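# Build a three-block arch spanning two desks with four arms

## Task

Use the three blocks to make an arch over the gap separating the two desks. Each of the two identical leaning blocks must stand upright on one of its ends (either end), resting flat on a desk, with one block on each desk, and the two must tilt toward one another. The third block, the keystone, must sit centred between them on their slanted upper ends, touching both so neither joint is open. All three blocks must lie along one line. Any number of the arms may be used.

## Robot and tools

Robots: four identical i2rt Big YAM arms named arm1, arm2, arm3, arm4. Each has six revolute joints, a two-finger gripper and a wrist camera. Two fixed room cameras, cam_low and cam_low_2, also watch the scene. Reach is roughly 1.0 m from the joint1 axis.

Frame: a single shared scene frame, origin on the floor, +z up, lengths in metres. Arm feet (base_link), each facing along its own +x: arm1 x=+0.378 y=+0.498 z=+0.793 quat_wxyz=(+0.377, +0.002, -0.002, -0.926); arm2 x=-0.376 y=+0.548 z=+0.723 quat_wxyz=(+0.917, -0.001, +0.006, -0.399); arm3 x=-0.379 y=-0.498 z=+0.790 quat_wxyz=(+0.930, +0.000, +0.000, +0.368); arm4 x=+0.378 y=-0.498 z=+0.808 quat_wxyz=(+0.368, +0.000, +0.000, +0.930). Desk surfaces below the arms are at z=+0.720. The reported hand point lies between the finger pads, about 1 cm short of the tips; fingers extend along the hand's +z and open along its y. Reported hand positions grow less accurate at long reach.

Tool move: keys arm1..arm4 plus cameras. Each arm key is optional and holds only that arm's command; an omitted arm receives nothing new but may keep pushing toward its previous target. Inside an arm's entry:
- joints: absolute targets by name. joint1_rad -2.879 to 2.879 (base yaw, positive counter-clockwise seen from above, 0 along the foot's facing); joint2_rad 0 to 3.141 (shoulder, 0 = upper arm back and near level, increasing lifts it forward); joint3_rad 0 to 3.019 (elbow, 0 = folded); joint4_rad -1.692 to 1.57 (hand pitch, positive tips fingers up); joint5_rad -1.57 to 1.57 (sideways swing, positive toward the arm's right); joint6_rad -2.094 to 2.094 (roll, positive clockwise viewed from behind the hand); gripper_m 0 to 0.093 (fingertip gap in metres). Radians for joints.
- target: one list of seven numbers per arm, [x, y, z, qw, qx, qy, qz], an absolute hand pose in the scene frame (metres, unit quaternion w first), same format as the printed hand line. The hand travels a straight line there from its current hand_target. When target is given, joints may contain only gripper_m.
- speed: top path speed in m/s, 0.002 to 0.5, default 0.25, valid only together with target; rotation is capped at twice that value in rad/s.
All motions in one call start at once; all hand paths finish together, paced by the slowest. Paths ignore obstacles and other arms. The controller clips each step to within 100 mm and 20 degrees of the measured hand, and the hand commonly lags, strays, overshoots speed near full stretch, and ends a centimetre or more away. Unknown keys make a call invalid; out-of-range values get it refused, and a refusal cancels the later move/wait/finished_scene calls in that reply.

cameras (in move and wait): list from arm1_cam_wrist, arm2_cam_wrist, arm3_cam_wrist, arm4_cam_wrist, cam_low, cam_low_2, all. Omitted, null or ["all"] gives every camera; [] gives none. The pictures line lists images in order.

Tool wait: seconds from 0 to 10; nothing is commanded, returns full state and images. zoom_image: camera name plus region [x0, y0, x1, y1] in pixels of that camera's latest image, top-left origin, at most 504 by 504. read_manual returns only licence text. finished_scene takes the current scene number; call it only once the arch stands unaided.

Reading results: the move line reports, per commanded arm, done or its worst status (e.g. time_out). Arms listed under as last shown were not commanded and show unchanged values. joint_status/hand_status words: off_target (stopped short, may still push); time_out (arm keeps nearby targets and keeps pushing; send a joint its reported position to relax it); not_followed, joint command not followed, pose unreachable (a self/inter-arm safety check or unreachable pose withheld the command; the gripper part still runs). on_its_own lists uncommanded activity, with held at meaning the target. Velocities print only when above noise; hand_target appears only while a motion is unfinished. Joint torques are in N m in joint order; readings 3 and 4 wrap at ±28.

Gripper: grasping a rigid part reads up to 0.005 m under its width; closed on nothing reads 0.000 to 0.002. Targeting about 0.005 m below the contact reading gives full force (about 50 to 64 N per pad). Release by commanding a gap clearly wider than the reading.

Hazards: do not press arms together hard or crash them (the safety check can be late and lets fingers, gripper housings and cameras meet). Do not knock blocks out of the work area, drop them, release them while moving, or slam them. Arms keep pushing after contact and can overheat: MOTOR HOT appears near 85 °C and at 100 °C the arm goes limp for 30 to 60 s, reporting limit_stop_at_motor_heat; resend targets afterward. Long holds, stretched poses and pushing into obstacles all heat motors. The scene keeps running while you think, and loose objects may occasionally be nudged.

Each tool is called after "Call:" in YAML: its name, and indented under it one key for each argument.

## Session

Call:
move:

Scene clock: 0.00 s.
Joint torques (N m): no reading
Motor temperatures (°C): arm1=[27 22 21 23 23 20 19] | arm2=[26 23 25 21 22 24 22] | arm3=[30 20 22 20 20 19 21] | arm4=[27 21 23 19 21 20 23]
Heat: arm1: hottest joint1_rad 27 °C; arm2: hottest joint1_rad 26 °C; arm3: hottest joint1_rad 30 °C; arm4: hottest joint1_rad 27 °C.
Joint velocities: within noise
arm1.joint_positions: joint1_rad=+0.345 joint2_rad=+0.594 joint3_rad=+1.451 joint4_rad=-1.142 joint5_rad=-0.223 joint6_rad=-0.092 gripper_m=+0.09396
arm1.joint_status: not commanded
arm1.hand: x=+0.3091 y=+0.2772 z=+1.4129 quat_wxyz=(-0.372, -0.617, -0.506, +0.474) (m; scene frame)
arm1.hand_target: x=+0.3113 y=+0.2819 z=+1.4275 quat_wxyz=(-0.378, -0.608, -0.502, +0.486) (m; scene frame)
arm1.hand_status: not commanded
arm2.joint_positions: joint1_rad=-0.068 joint2_rad=+0.615 joint3_rad=+1.398 joint4_rad=-1.168 joint5_rad=-0.283 joint6_rad=+0.288 gripper_m=+0.09396
arm2.joint_status: not commanded
arm2.hand: x=-0.1788 y=+0.3871 z=+1.3047 quat_wxyz=(-0.558, -0.390, -0.730, +0.053) (m; scene frame)
arm2.hand_target: x=-0.1809 y=+0.3898 z=+1.3157 quat_wxyz=(-0.568, -0.385, -0.725, +0.057) (m; scene frame)
arm2.hand_status: not commanded
arm3.joint_positions: joint1_rad=+0.182 joint2_rad=+0.451 joint3_rad=+1.328 joint4_rad=-1.343 joint5_rad=-0.094 joint6_rad=+0.348 gripper_m=+0.09396
arm3.joint_status: not commanded
arm3.hand: x=-0.2874 y=-0.3491 z=+1.3304 quat_wxyz=(-0.396, +0.269, -0.807, -0.346) (m; scene frame)
arm3.hand_target: x=-0.2891 y=-0.3515 z=+1.3411 quat_wxyz=(-0.404, +0.268, -0.800, -0.352) (m; scene frame)
arm3.hand_status: not commanded
arm4.joint_positions: joint1_rad=-0.473 joint2_rad=+0.619 joint3_rad=+1.459 joint4_rad=-1.277 joint5_rad=-0.089 joint6_rad=-0.045 gripper_m=+0.09396
arm4.joint_status: not commanded
arm4.hand: x=+0.2857 y=-0.2863 z=+1.3940 quat_wxyz=(-0.288, +0.713, -0.449, -0.454) (m; scene frame)
arm4.hand_target: x=+0.2869 y=-0.2896 z=+1.4066 quat_wxyz=(-0.296, +0.707, -0.445, -0.463) (m; scene frame)
arm4.hand_status: not commanded
pictures: arm1_cam_wrist, arm2_cam_wrist, arm3_cam_wrist, arm4_cam_wrist, cam_low, cam_low_2
camera_calibration:
arm1_cam_wrist: T_world_to_cam=[[-0.979312, 0.20188, -0.0138761, 0.269016], [0.171285, 0.790478, -0.588052, 0.558534], [-0.107747, -0.578263, -0.808704, 1.45807], [0, 0, 0, 1]] pos_world=[0.324885, 0.347329, 1.51132]
arm2_cam_wrist: T_world_to_cam=[[-0.656883, -0.658749, -0.366817, 0.613687], [-0.450252, 0.732945, -0.509965, 0.312252], [0.604795, -0.169827, -0.778062, 1.3073], [0, 0, 0, 1]] pos_world=[-0.246938, 0.397417, 1.40151]
arm3_cam_wrist: T_world_to_cam=[[0.700601, -0.624013, -0.346072, 0.443666], [-0.711838, -0.577602, -0.399578, 0.128667], [0.0494503, 0.526292, -0.848865, 1.45061], [0, 0, 0, 1]] pos_world=[-0.290976, -0.412273, 1.43633]
arm4_cam_wrist: T_world_to_cam=[[0.904997, 0.425235, 0.0124674, -0.154502], [0.378239, -0.790874, -0.481097, 0.340013], [-0.194719, 0.440107, -0.876579, 1.52882], [0, 0, 0, 1]] pos_world=[0.308907, -0.338236, 1.50563]

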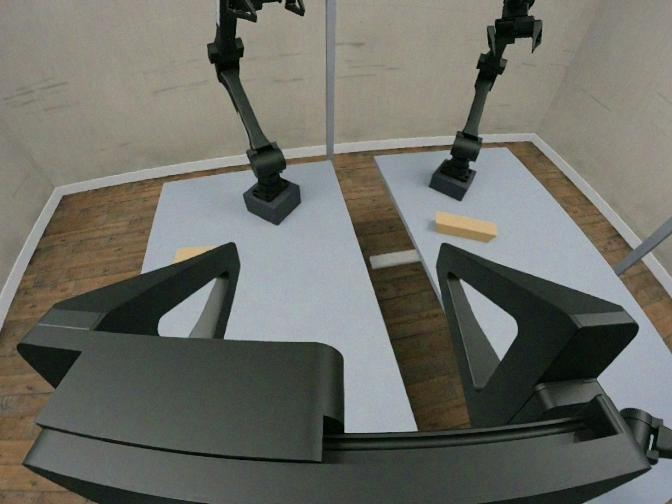

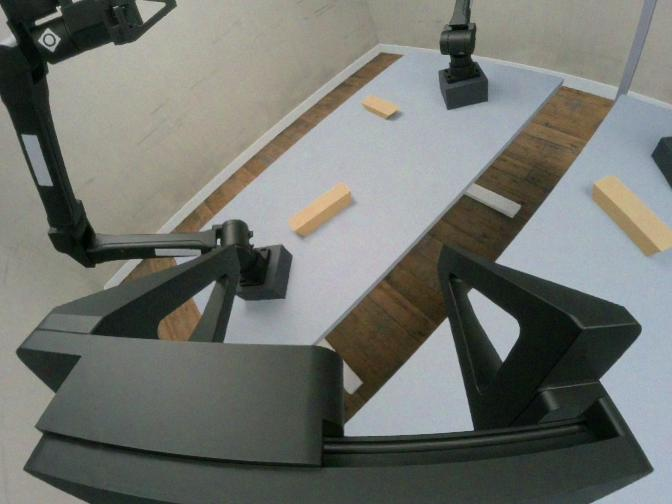

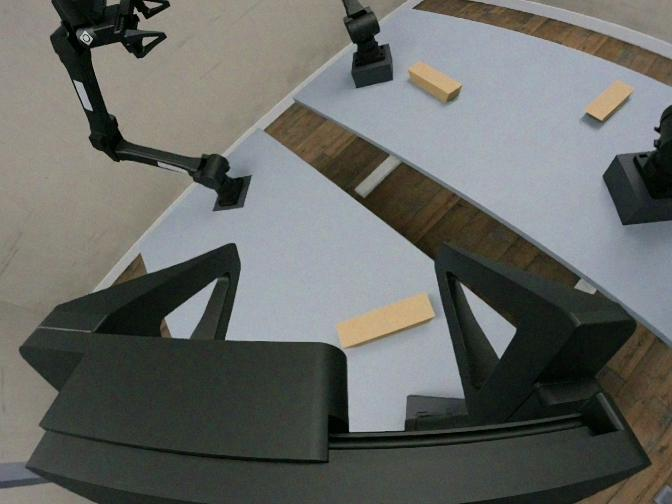

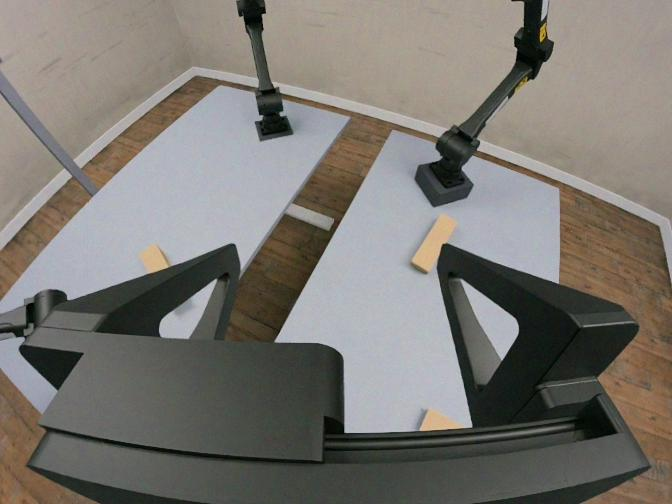

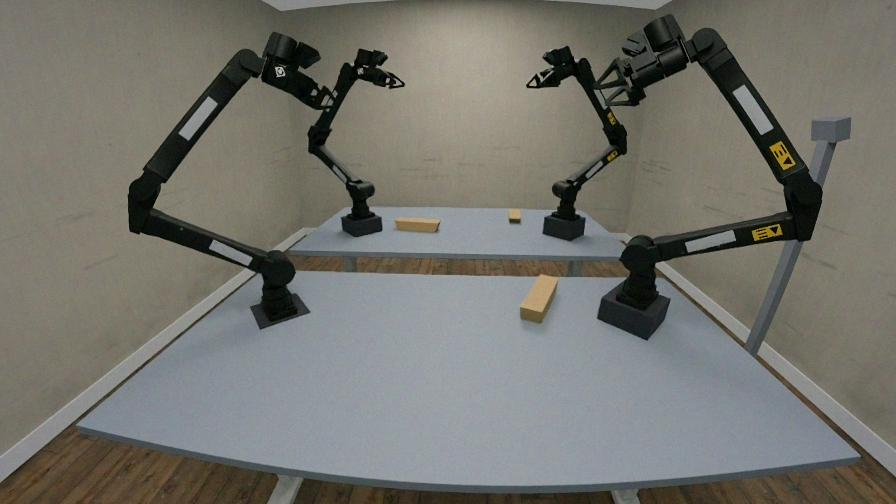

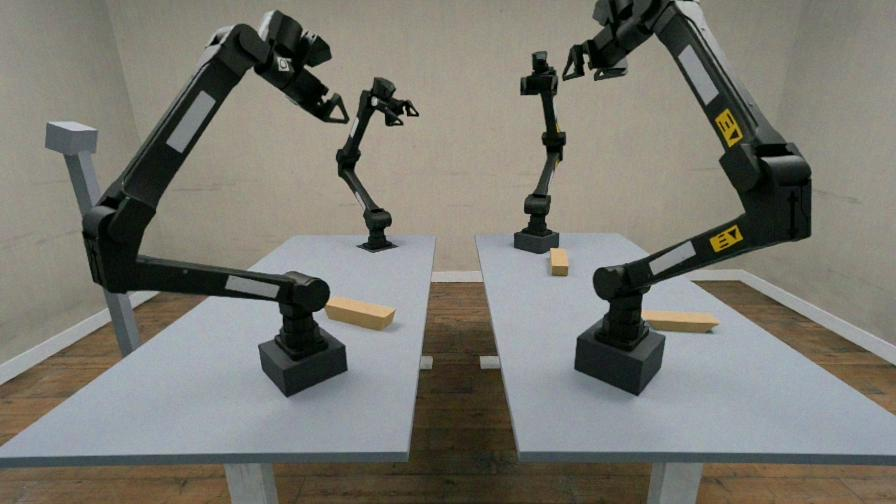

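Call:
zoom_image:
  camera: "arm2_cam_wrist"
  region: [270, 80, 420, 250]

Call:
zoom_image:
  camera: "arm3_cam_wrist"
  region: [320, 270, 450, 370]

Call:
zoom_image:
  camera: "arm3_cam_wrist"
  region: [390, 50, 650, 140]

Call:
zoom_image:
  camera: "cam_low_2"
  region: [300, 230, 750, 380]

Call:
zoom_image:
  camera: "cam_low"
  region: [380, 190, 600, 330]

Scaled by 2.965 from the camera's 672x504 image, which has a finer 960x720 frame.

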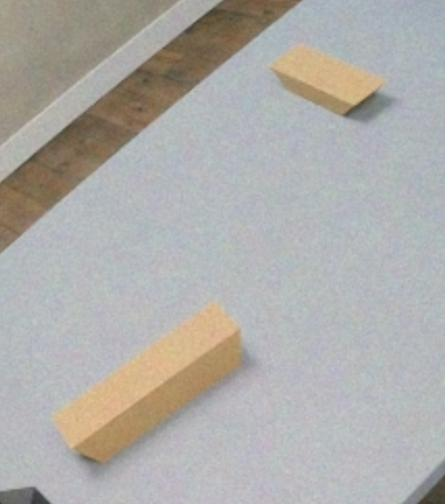

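Scaled by 3.877 from the camera's 672x504 image, which has a finer 960x720 frame.

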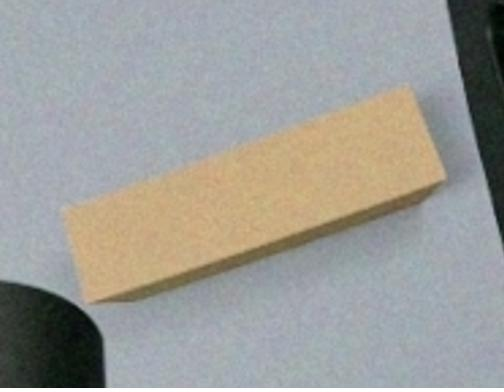

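Scaled by 1.938 from the camera's 672x504 image, which has a finer 960x720 frame.

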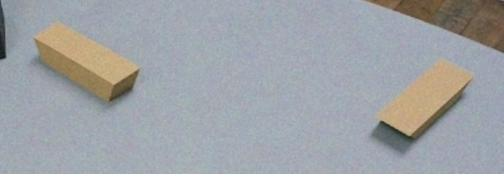

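Scaled by 1.120 from the camera's 896x504 image, which has a finer 1280x720 frame.

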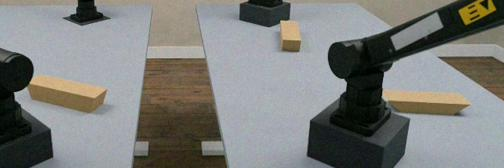

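Scaled by 2.291 from the camera's 896x504 image, which has a finer 1280x720 frame.

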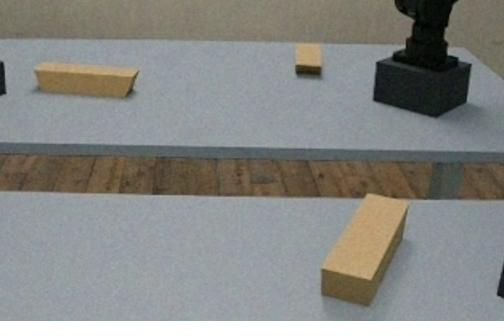

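Call:
move:
  arm3: {"target":[-0.32,-0.215,1.05,-0.0848,0.2325,0.9686,0.0204],"speed":0.25}
  arm1: {"target":[0.395,0.23,1.05,-0.0572,0.752,0.6535,0.0658],"speed":0.25}
  arm4: {"target":[0.53,-0.30,1.05,0,-0.438,0.899,0],"speed":0.25}

Scene clock: 11.50 s.
Joint torques (N m): arm1=[1.26 -4.78 10.41 -0.5 -0.16 0.04] | arm2=[-0.73 3.66 9.94 1.51 -0.1 -0.08] | arm3=[0.09 -4.42 7.84 0.14 -0.16 0.3] | arm4=[0.97 -5.6 9.24 1.02 0.07 0.12]
move: arm1 off_target; arm3 off_target; arm4 off_target
arm1.joint_positions: joint1_rad=+0.835 joint2_rad=+1.115 joint3_rad=+1.119 joint4_rad=-1.688 joint5_rad=-0.022 joint6_rad=+0.175 gripper_m=+0.09396
arm1.hand: x=+0.3905 y=+0.2281 z=+1.0518 quat_wxyz=(+0.035, -0.753, -0.656, -0.045) (m; scene frame)
arm1.hand_target: x=+0.3948 y=+0.2302 z=+1.0506 quat_wxyz=(+0.039, -0.751, -0.657, -0.050) (m; scene frame)
arm1.hand_status: off_target (0.005 m and 3.5 deg from the pose sent, 0.376 m and 84.2 deg at the start; a joint's target at an end of its range on 50 of 122 steps)
arm2: as last shown
arm3.joint_positions: joint1_rad=+0.532 joint2_rad=+1.062 joint3_rad=+1.098 joint4_rad=-1.576 joint5_rad=-0.162 joint6_rad=+1.722 gripper_m=+0.09396
arm3.hand: x=-0.3239 y=-0.2164 z=+1.0549 quat_wxyz=(+0.080, -0.215, -0.973, -0.021) (m; scene frame)
arm3.hand_target: x=-0.3200 y=-0.2154 z=+1.0511 quat_wxyz=(+0.082, -0.228, -0.970, -0.021) (m; scene frame)
arm3.hand_status: off_target (0.006 m and 2.2 deg from the pose sent, 0.313 m and 92.3 deg at the start)
arm4.joint_positions: joint1_rad=-1.463 joint2_rad=+0.976 joint3_rad=+0.988 joint4_rad=-1.605 joint5_rad=-0.004 joint6_rad=-0.010 gripper_m=+0.09396
arm4.hand: x=+0.5229 y=-0.3040 z=+1.0492 quat_wxyz=(+0.011, +0.451, -0.892, +0.003) (m; scene frame)
arm4.hand_target: x=+0.5290 y=-0.3009 z=+1.0509 quat_wxyz=(+0.002, +0.440, -0.898, +0.000) (m; scene frame)
arm4.hand_status: off_target (0.008 m and 2.1 deg from the pose sent, 0.422 m and 88.5 deg at the start)
pictures: arm1_cam_wrist, arm2_cam_wrist, arm3_cam_wrist, arm4_cam_wrist, cam_low, cam_low_2
camera_calibration:
arm1_cam_wrist: T_world_to_cam=[[-0.985221, 0.169904, -0.0217184, 0.371464], [0.105866, 0.703692, 0.702574, -0.941009], [0.134653, 0.689892, -0.711279, 0.660053], [0, 0, 0, 1]]
arm2_cam_wrist: T_world_to_cam=[[-0.656883, -0.658749, -0.366817, 0.613687], [-0.450252, 0.732945, -0.509965, 0.312252], [0.604795, -0.169827, -0.778062, 1.3073], [0, 0, 0, 1]]
arm3_cam_wrist: T_world_to_cam=[[-0.425693, -0.904855, 0.00482501, -0.33905], [-0.632233, 0.301243, 0.713816, -0.889422], [-0.647354, 0.300816, -0.700316, 0.717516], [0, 0, 0, 1]]
arm4_cam_wrist: T_world_to_cam=[[0.808737, -0.588155, 0.00411936, -0.606267], [-0.468391, -0.639789, 0.609327, -0.585022], [-0.355743, -0.494715, -0.792908, 0.992851], [0, 0, 0, 1]]

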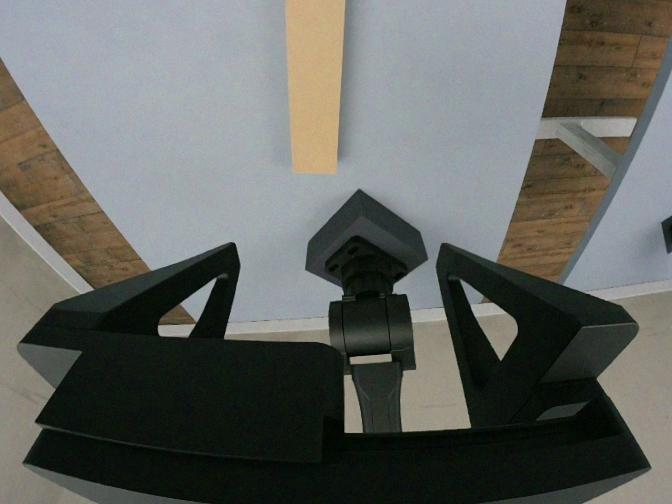

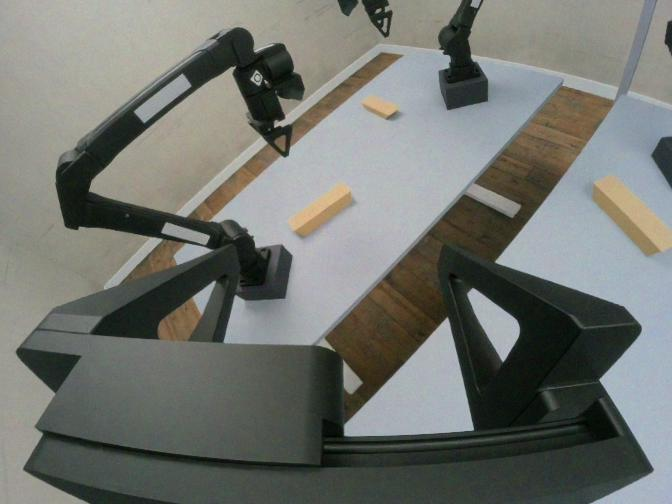

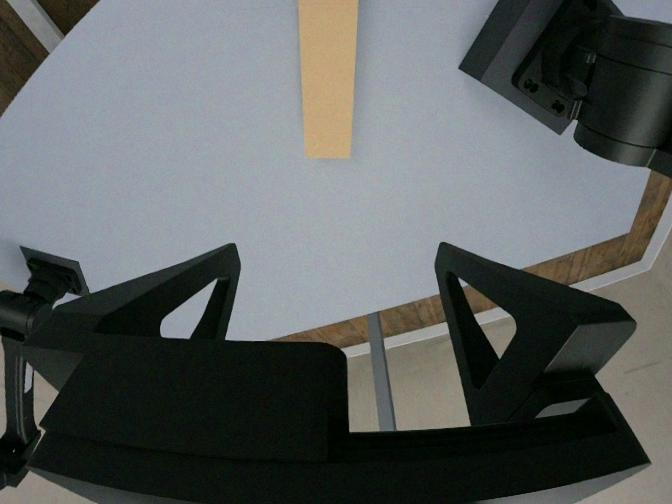

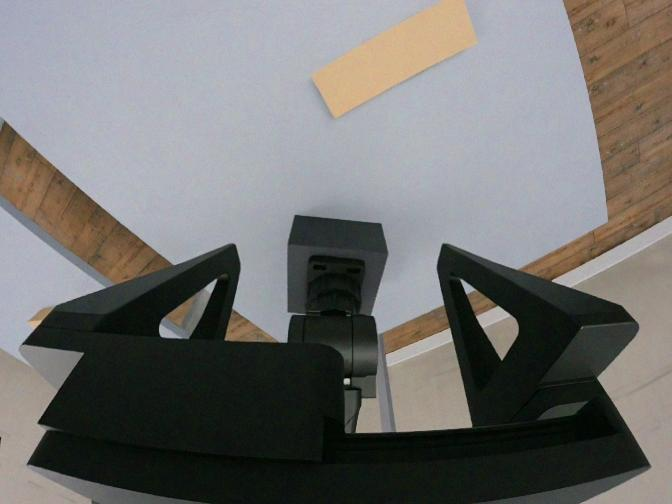

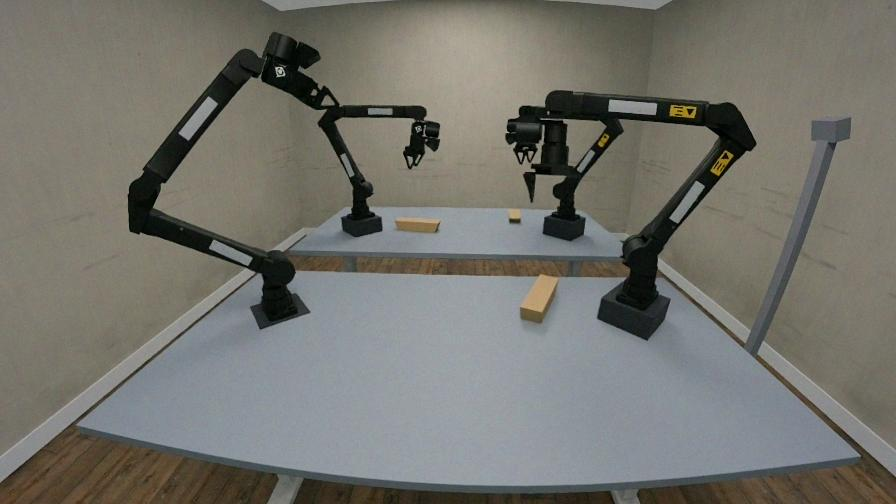

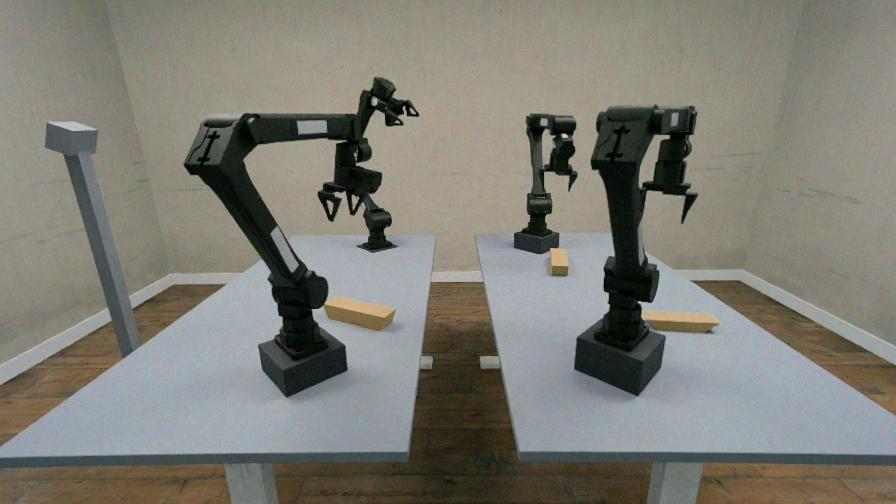

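Call:
move:
  arm3: {"target":[-0.30,-0.214,0.88,-0.0848,0.2325,0.9686,0.0204],"speed":0.2}
  arm1: {"target":[0.43,0.23,0.88,-0.0546,0.7764,0.6242,0.068],"speed":0.2}
  arm4: {"target":[0.628,-0.282,0.88,0,0.0654,0.9979,0],"speed":0.2}

Scene clock: 23.70 s.
Joint torques (N m): arm1=[1.14 -5.01 8.73 0.03 -0.16 0.03] | arm2=[-0.97 3.49 9.89 1.5 -0.06 -0.07] | arm3=[-0.56 -4.72 6.78 -0.01 -0.17 0.02] | arm4=[0.97 -9 7.82 1.02 0.16 0.13]
move: arm1 done; arm3 done; arm4 done
Joint velocities: arm1=[within noise] | arm2=[within noise] | arm3=[within noise] | arm4=[0.005 0.005 -0.007 0.002 -0.154 0.022 0]
arm1.joint_positions: joint1_rad=+0.939 joint2_rad=+1.273 joint3_rad=+0.781 joint4_rad=-1.232 joint5_rad=-0.054 joint6_rad=+0.359 gripper_m=+0.09396
arm1.hand: x=+0.4254 y=+0.2273 z=+0.8835 quat_wxyz=(+0.050, -0.778, -0.623, -0.064) (m; scene frame)
arm1.hand_target: x=+0.4299 y=+0.2280 z=+0.8798 quat_wxyz=(+0.051, -0.777, -0.624, -0.065) (m; scene frame)
arm1.hand_status: done (0.006 m and 0.8 deg from the pose sent, 0.176 m and 5.7 deg at the start)
arm2: as last shown
arm3.joint_positions: joint1_rad=+0.465 joint2_rad=+1.194 joint3_rad=+0.736 joint4_rad=-1.085 joint5_rad=-0.169 joint6_rad=+1.690 gripper_m=+0.09396
arm3.hand: x=-0.3035 y=-0.2118 z=+0.8854 quat_wxyz=(+0.083, -0.232, -0.969, -0.023) (m; scene frame)
arm3.hand_target: x=-0.3001 y=-0.2138 z=+0.8801 quat_wxyz=(+0.085, -0.233, -0.969, -0.021) (m; scene frame)
arm3.hand_status: done (0.007 m and 0.4 deg from the pose sent, 0.177 m and 2.2 deg at the start)
arm4.joint_positions: joint1_rad=-1.665 joint2_rad=+1.334 joint3_rad=+0.799 joint4_rad=-1.045 joint5_rad=-0.010 joint6_rad=+0.831 gripper_m=+0.09396
arm4.hand: x=+0.6205 y=-0.2813 z=+0.8823 quat_wxyz=(+0.007, -0.053, -0.999, +0.000) (m; scene frame)
arm4.hand_target: x=+0.6268 y=-0.2812 z=+0.8801 quat_wxyz=(+0.003, -0.065, -0.998, -0.002) (m; scene frame)
arm4.hand_status: done (0.008 m and 1.6 deg from the pose sent, 0.200 m and 61.1 deg at the start)
pictures: arm1_cam_wrist, arm2_cam_wrist, arm3_cam_wrist, arm4_cam_wrist, cam_low, cam_low_2
camera_calibration:
arm1_cam_wrist: T_world_to_cam=[[-0.967837, 0.251143, -0.0148034, 0.370393], [0.159539, 0.658188, 0.735755, -0.86774], [0.194523, 0.709729, -0.677086, 0.476005], [0, 0, 0, 1]]
arm2_cam_wrist: T_world_to_cam=[[-0.656883, -0.658749, -0.366817, 0.613687], [-0.450252, 0.732945, -0.509965, 0.312252], [0.604795, -0.169827, -0.778062, 1.3073], [0, 0, 0, 1]]
arm3_cam_wrist: T_world_to_cam=[[-0.457209, -0.889347, 0.0047826, -0.331578], [-0.61692, 0.32102, 0.718579, -0.752259], [-0.640601, 0.32559, -0.695429, 0.613628], [0, 0, 0, 1]]
arm4_cam_wrist: T_world_to_cam=[[-0.100641, -0.994891, 0.00793921, -0.224726], [-0.79374, 0.0850993, 0.602275, -0.0110701], [-0.599873, 0.054312, -0.798249, 1.21705], [0, 0, 0, 1]]

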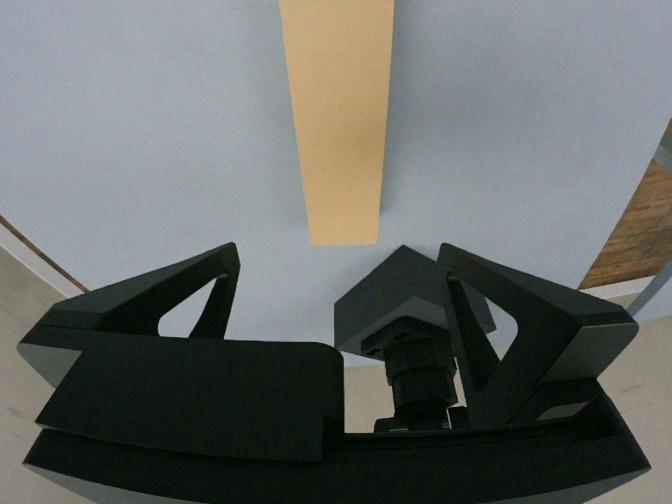

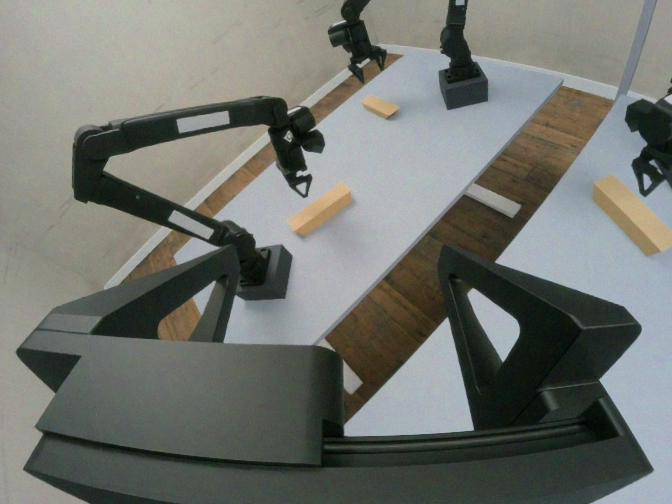

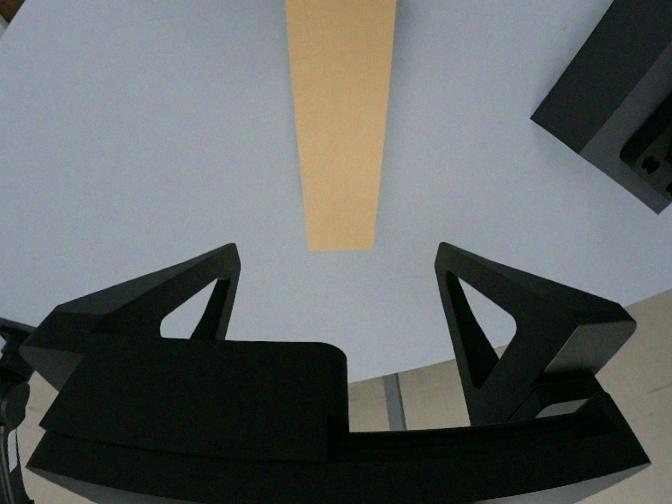

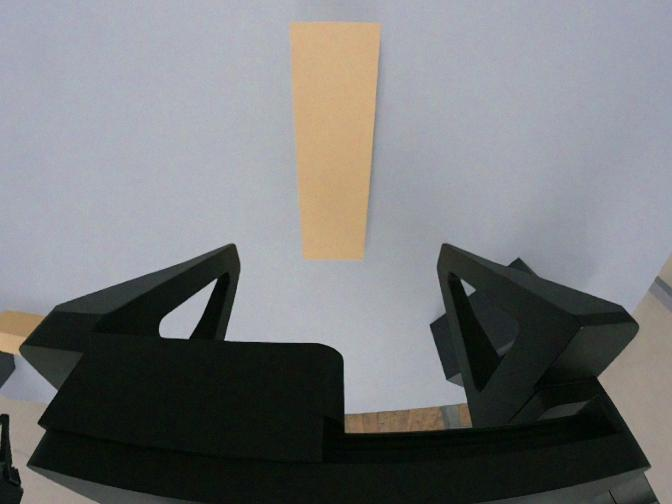

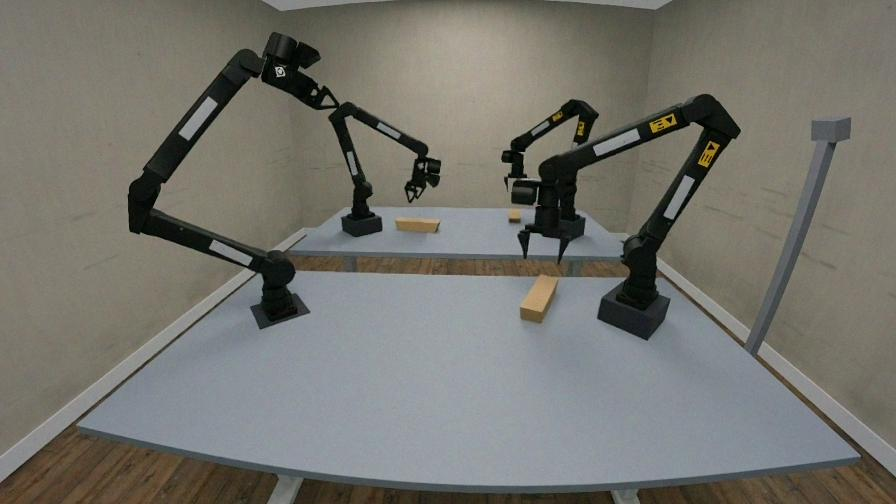

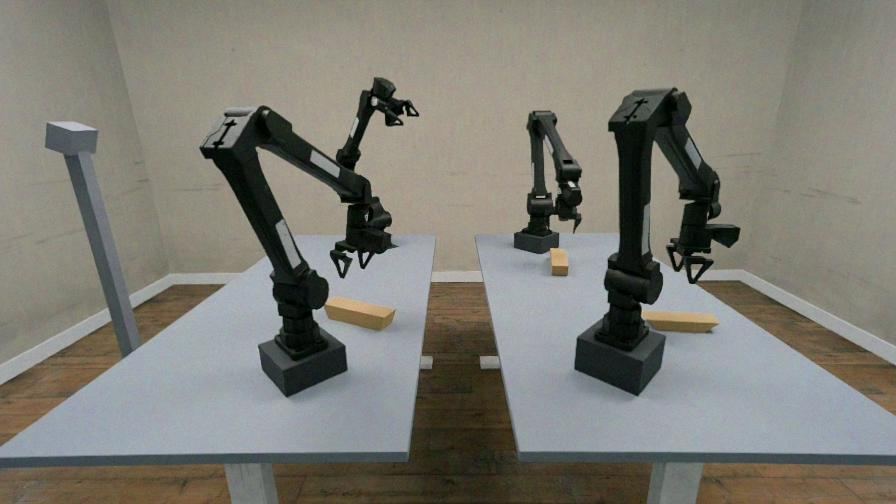

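Call:
move:
  arm3: {"target":[-0.3005,-0.217,0.742,-0.0848,0.2325,0.9686,0.0204],"speed":0.12}
  arm1: {"target":[0.4315,0.229,0.743,-0.0546,0.7764,0.6242,0.068],"speed":0.12}
  arm4: {"target":[0.628,-0.280,0.734,0,0.0654,0.9979,0],"speed":0.12}

Call:
zoom_image:
  camera: "cam_low_2"
  region: [300, 230, 750, 380]

Call:
zoom_image:
  camera: "cam_low"
  region: [380, 190, 600, 330]

Scene clock: 29.07 s.
Joint torques (N m): arm1=[1.38 -6.53 5.52 0.08 -0.17 0.04] | arm2=[-0.97 3.66 9.95 1.55 -0.09 -0.08] | arm3=[-0.5 -5.95 4.37 0.03 -0.15 0.04] | arm4=[1.32 -10.75 4.94 1.01 0.16 0.12]
Motor temperatures (°C): arm1=[27 22 23 23 23 20 19] | arm2=[26 22 30 22 22 24 22] | arm3=[30 21 24 20 20 19 21] | arm4=[27 21 27 19 21 20 23]
move: arm1 done; arm3 done; arm4 done
arm1.joint_positions: joint1_rad=+0.942 joint2_rad=+1.588 joint3_rad=+0.625 joint4_rad=-0.770 joint5_rad=-0.056 joint6_rad=+0.362 gripper_m=+0.09396
arm1.hand: x=+0.4271 y=+0.2270 z=+0.7463 quat_wxyz=(+0.053, -0.778, -0.622, -0.066) (m; scene frame)
arm1.hand_target: x=+0.4314 y=+0.2291 z=+0.7431 quat_wxyz=(+0.055, -0.777, -0.624, -0.068) (m; scene frame)
arm1.hand_status: done (0.006 m and 0.4 deg from the pose sent, 0.141 m and 0.8 deg at the start)
arm2: as last shown
arm3.joint_positions: joint1_rad=+0.463 joint2_rad=+1.514 joint3_rad=+0.553 joint4_rad=-0.587 joint5_rad=-0.169 joint6_rad=+1.686 gripper_m=+0.09396
arm3.hand: x=-0.3036 y=-0.2139 z=+0.7462 quat_wxyz=(+0.083, -0.231, -0.969, -0.022) (m; scene frame)
arm3.hand_target: x=-0.3007 y=-0.2173 z=+0.7421 quat_wxyz=(+0.085, -0.232, -0.969, -0.020) (m; scene frame)
arm3.hand_status: done (0.006 m and 0.3 deg from the pose sent, 0.144 m and 0.4 deg at the start)
arm4.joint_positions: joint1_rad=-1.665 joint2_rad=+1.677 joint3_rad=+0.660 joint4_rad=-0.561 joint5_rad=-0.003 joint6_rad=+0.836 gripper_m=+0.09396
arm4.hand: x=+0.6238 y=-0.2803 z=+0.7371 quat_wxyz=(+0.003, -0.056, -0.998, +0.002) (m; scene frame)
arm4.hand_target: x=+0.6279 y=-0.2801 z=+0.7341 quat_wxyz=(+0.000, -0.065, -0.998, +0.000) (m; scene frame)
arm4.hand_status: done (0.005 m and 1.2 deg from the pose sent, 0.148 m and 1.6 deg at the start)
pictures: arm1_cam_wrist, arm2_cam_wrist, arm3_cam_wrist, arm4_cam_wrist, cam_low, cam_low_2
camera_calibration:
arm1_cam_wrist: T_world_to_cam=[[-0.967703, 0.251799, -0.0121995, 0.367941], [0.160113, 0.651276, 0.741757, -0.770043], [0.194719, 0.715847, -0.670558, 0.376639], [0, 0, 0, 1]]
arm2_cam_wrist: T_world_to_cam=[[-0.656883, -0.658749, -0.366817, 0.613687], [-0.450252, 0.732945, -0.509965, 0.312252], [0.604795, -0.169827, -0.778062, 1.3073], [0, 0, 0, 1]]
arm3_cam_wrist: T_world_to_cam=[[-0.455542, -0.890183, 0.00745021, -0.334553], [-0.616924, 0.321716, 0.718264, -0.651257], [-0.641784, 0.322603, -0.69573, 0.516677], [0, 0, 0, 1]]
arm4_cam_wrist: T_world_to_cam=[[-0.105221, -0.994378, 0.0118592, -0.222099], [-0.797191, 0.0914726, 0.596758, 0.0868647], [-0.594488, 0.0533375, -0.802334, 1.10245], [0, 0, 0, 1]]

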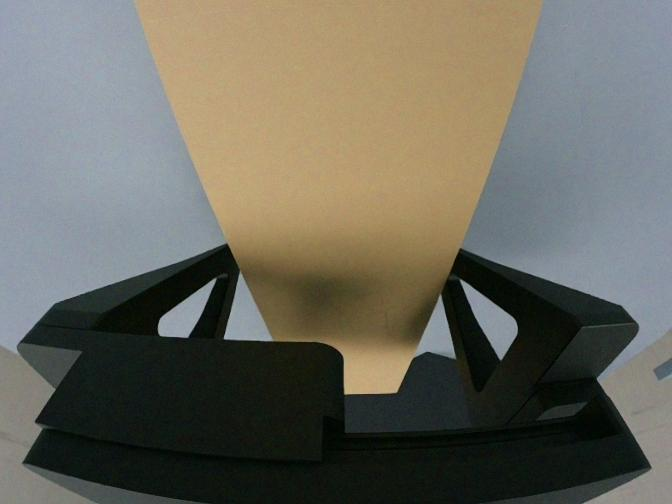

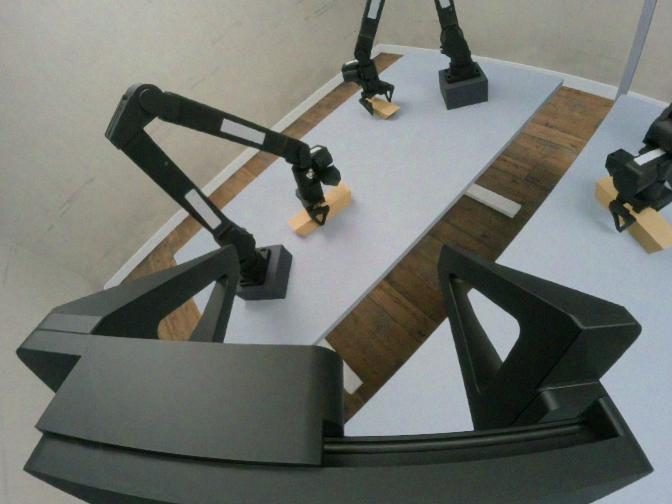

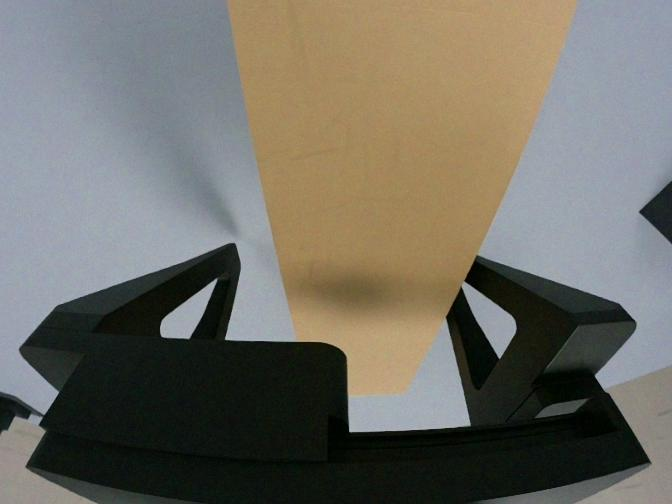

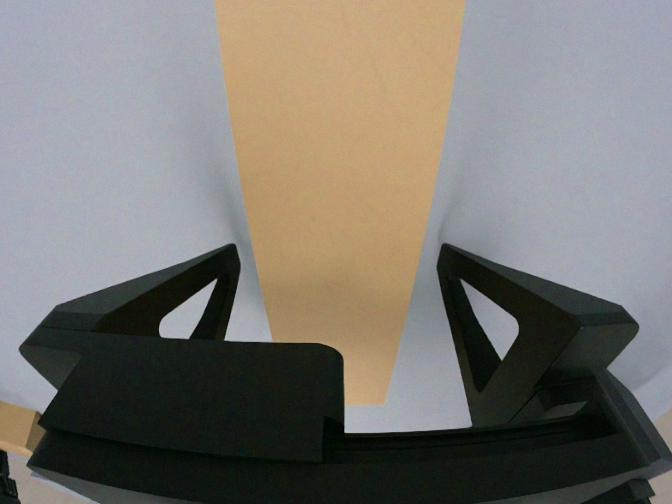

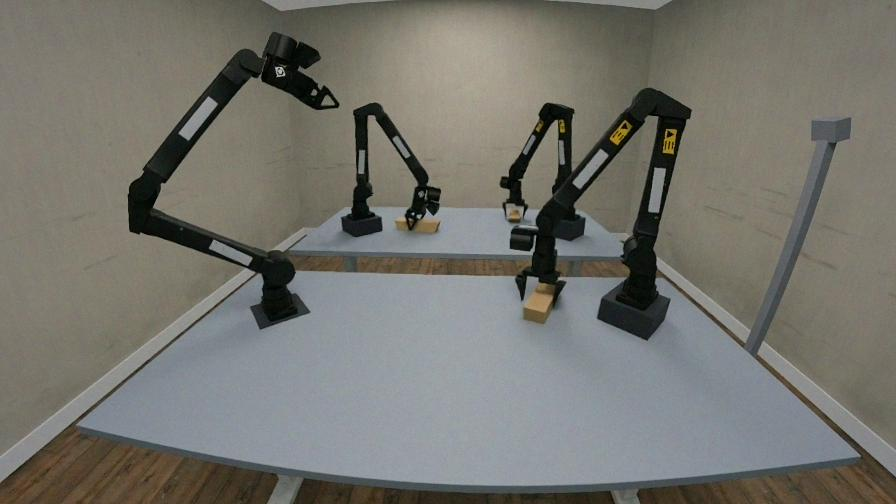

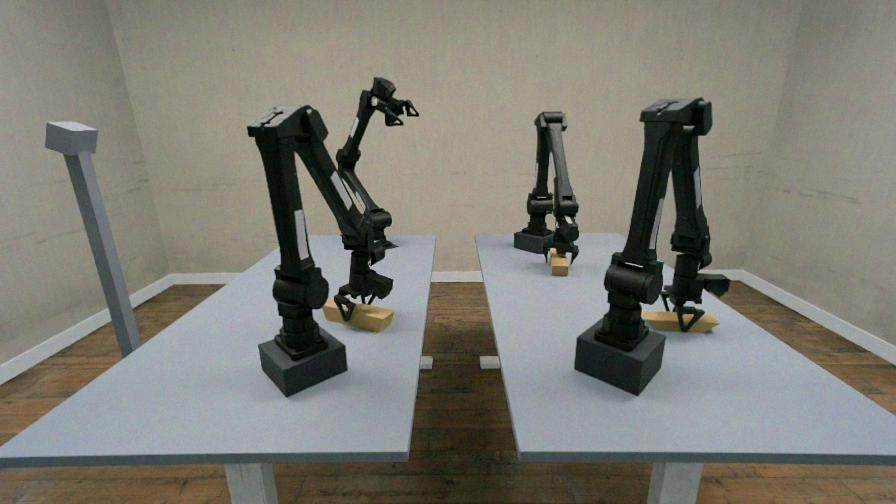

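Scaled by 1.120 from the camera's 896x504 image, which has a finer 1280x720 frame.

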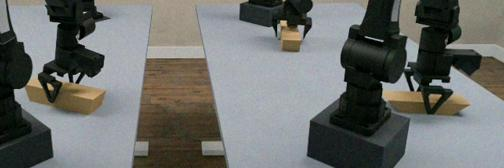

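Scaled by 2.291 from the camera's 896x504 image, which has a finer 1280x720 frame.

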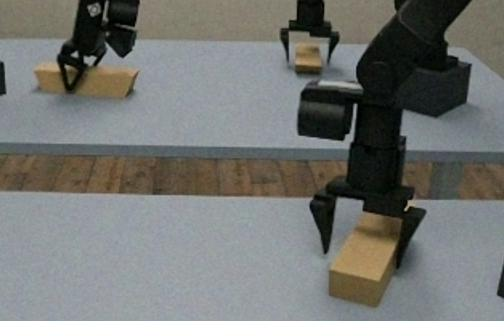

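Call:
zoom_image:
  camera: "arm2_cam_wrist"
  region: [580, 140, 672, 260]

Call:
zoom_image:
  camera: "arm2_cam_wrist"
  region: [270, 130, 370, 250]

Call:
zoom_image:
  camera: "cam_low"
  region: [390, 200, 450, 240]

Scaled by 4.200 from the camera's 672x504 image, which has a finer 960x720 frame.

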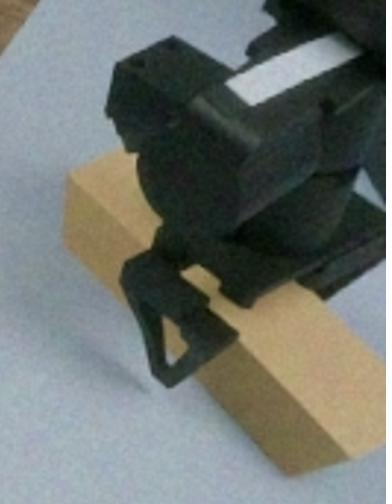

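Scaled by 4.200 from the camera's 672x504 image, which has a finer 960x720 frame.

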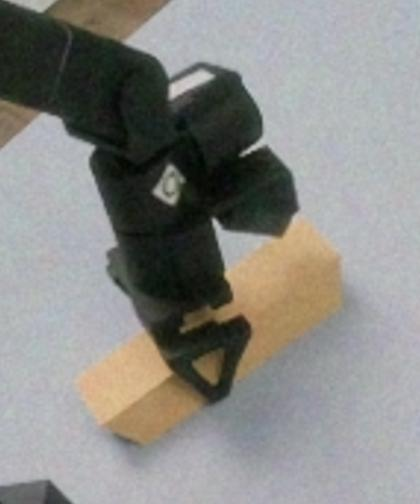

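Scaled by 8.400 from the camera's 896x504 image, which has a finer 1280x720 frame.

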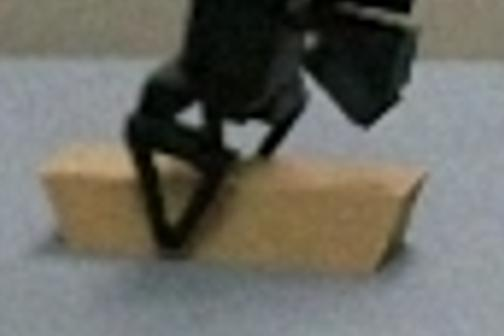

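Call:
move:
  arm3: {"joints":{"gripper_m":0.048}}
  arm1: {"target":[0.424,0.201,0.743,-0.0546,0.7764,0.6242,0.068],"speed":0.08}
  arm4: {"joints":{"gripper_m":0.048}}
  cameras: ["cam_low", "arm1_cam_wrist"]

Call:
zoom_image:
  camera: "cam_low"
  region: [390, 200, 450, 240]

Scene clock: 36.10 s.
Joint torques (N m): arm1=[-0.97 -6.89 8.98 -0.65 0.06 -0.15] | arm2=[-0.73 3.43 9.88 1.61 -0.06 -0.09] | arm3=[-0.5 -6.07 4.75 0.06 -0.1 0.08] | arm4=[1.26 -10.64 4.98 0.95 0.14 0.12]
Heat: arm1: hottest joint1_rad 27 °C; arm2: hottest joint3_rad 31 °C; arm3: hottest joint1_rad 30 °C; arm4: hottest joint1_rad 27 °C.
move: arm1 off_target; arm3 off_target; arm4 off_target
arm1.joint_positions: joint1_rad=+0.934 joint2_rad=+1.640 joint3_rad=+0.660 joint4_rad=-0.775 joint5_rad=-0.057 joint6_rad=+0.345 gripper_m=+0.09396
arm1.hand: x=+0.4265 y=+0.2179 z=+0.7393 quat_wxyz=(+0.061, -0.775, -0.625, -0.073) (m; scene frame)
arm1.hand_target: x=+0.4241 y=+0.2013 z=+0.7431 quat_wxyz=(+0.054, -0.777, -0.624, -0.068) (m; scene frame)
arm1.hand_status: off_target (0.017 m and 1.0 deg from the pose sent, 0.026 m and 0.4 deg at the start)
arm2: as last shown
arm3.joint_positions: joint1_rad=+0.462 joint2_rad=+1.514 joint3_rad=+0.547 joint4_rad=-0.585 joint5_rad=-0.177 joint6_rad=+1.690 gripper_m=+0.06089
arm3.joint_status: gripper_m off_target (ended at +0.06091, target +0.04800)
arm3.hand: x=-0.3058 y=-0.2164 z=+0.7450 quat_wxyz=(+0.087, -0.234, -0.968, -0.019) (m; scene frame)
arm4.joint_positions: joint1_rad=-1.665 joint2_rad=+1.677 joint3_rad=+0.660 joint4_rad=-0.559 joint5_rad=-0.003 joint6_rad=+0.837 gripper_m=+0.05854
arm4.joint_status: gripper_m off_target (ended at +0.05857, target +0.04800)
arm4.hand: x=+0.6240 y=-0.2800 z=+0.7371 quat_wxyz=(+0.003, -0.057, -0.998, +0.001) (m; scene frame)
pictures: arm1_cam_wrist, cam_low
camera_calibration:
arm1_cam_wrist: T_world_to_cam=[[-0.969777, 0.243846, -0.0084776, 0.369384], [0.153573, 0.637021, 0.755393, -0.762965], [0.1896, 0.731261, -0.655217, 0.366093], [0, 0, 0, 1]]

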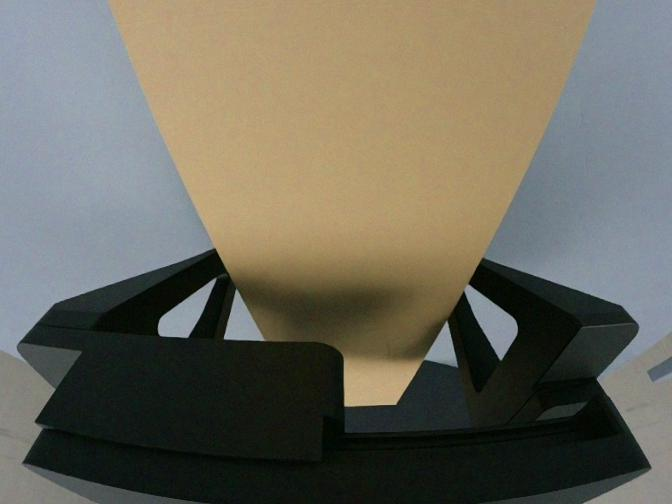

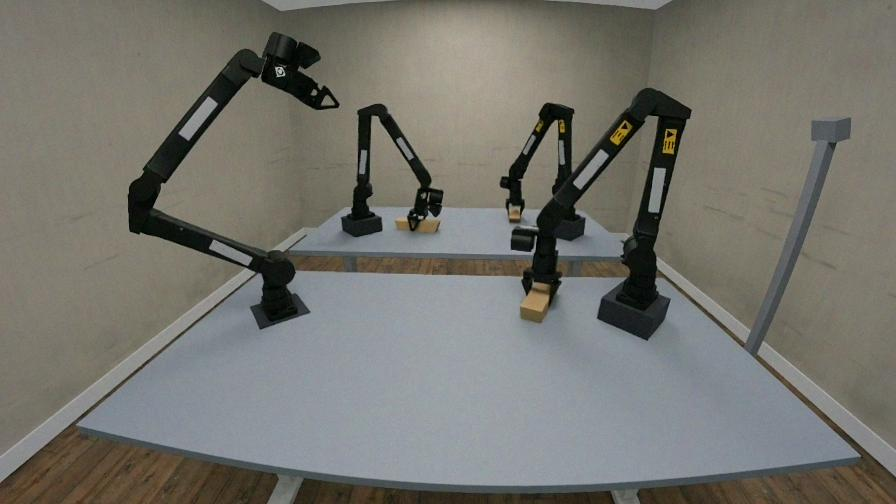

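Scaled by 8.400 from the camera's 896x504 image, which has a finer 1280x720 frame.

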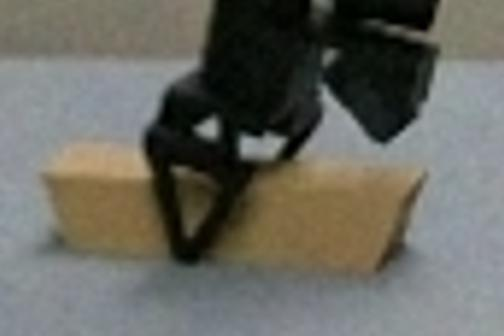

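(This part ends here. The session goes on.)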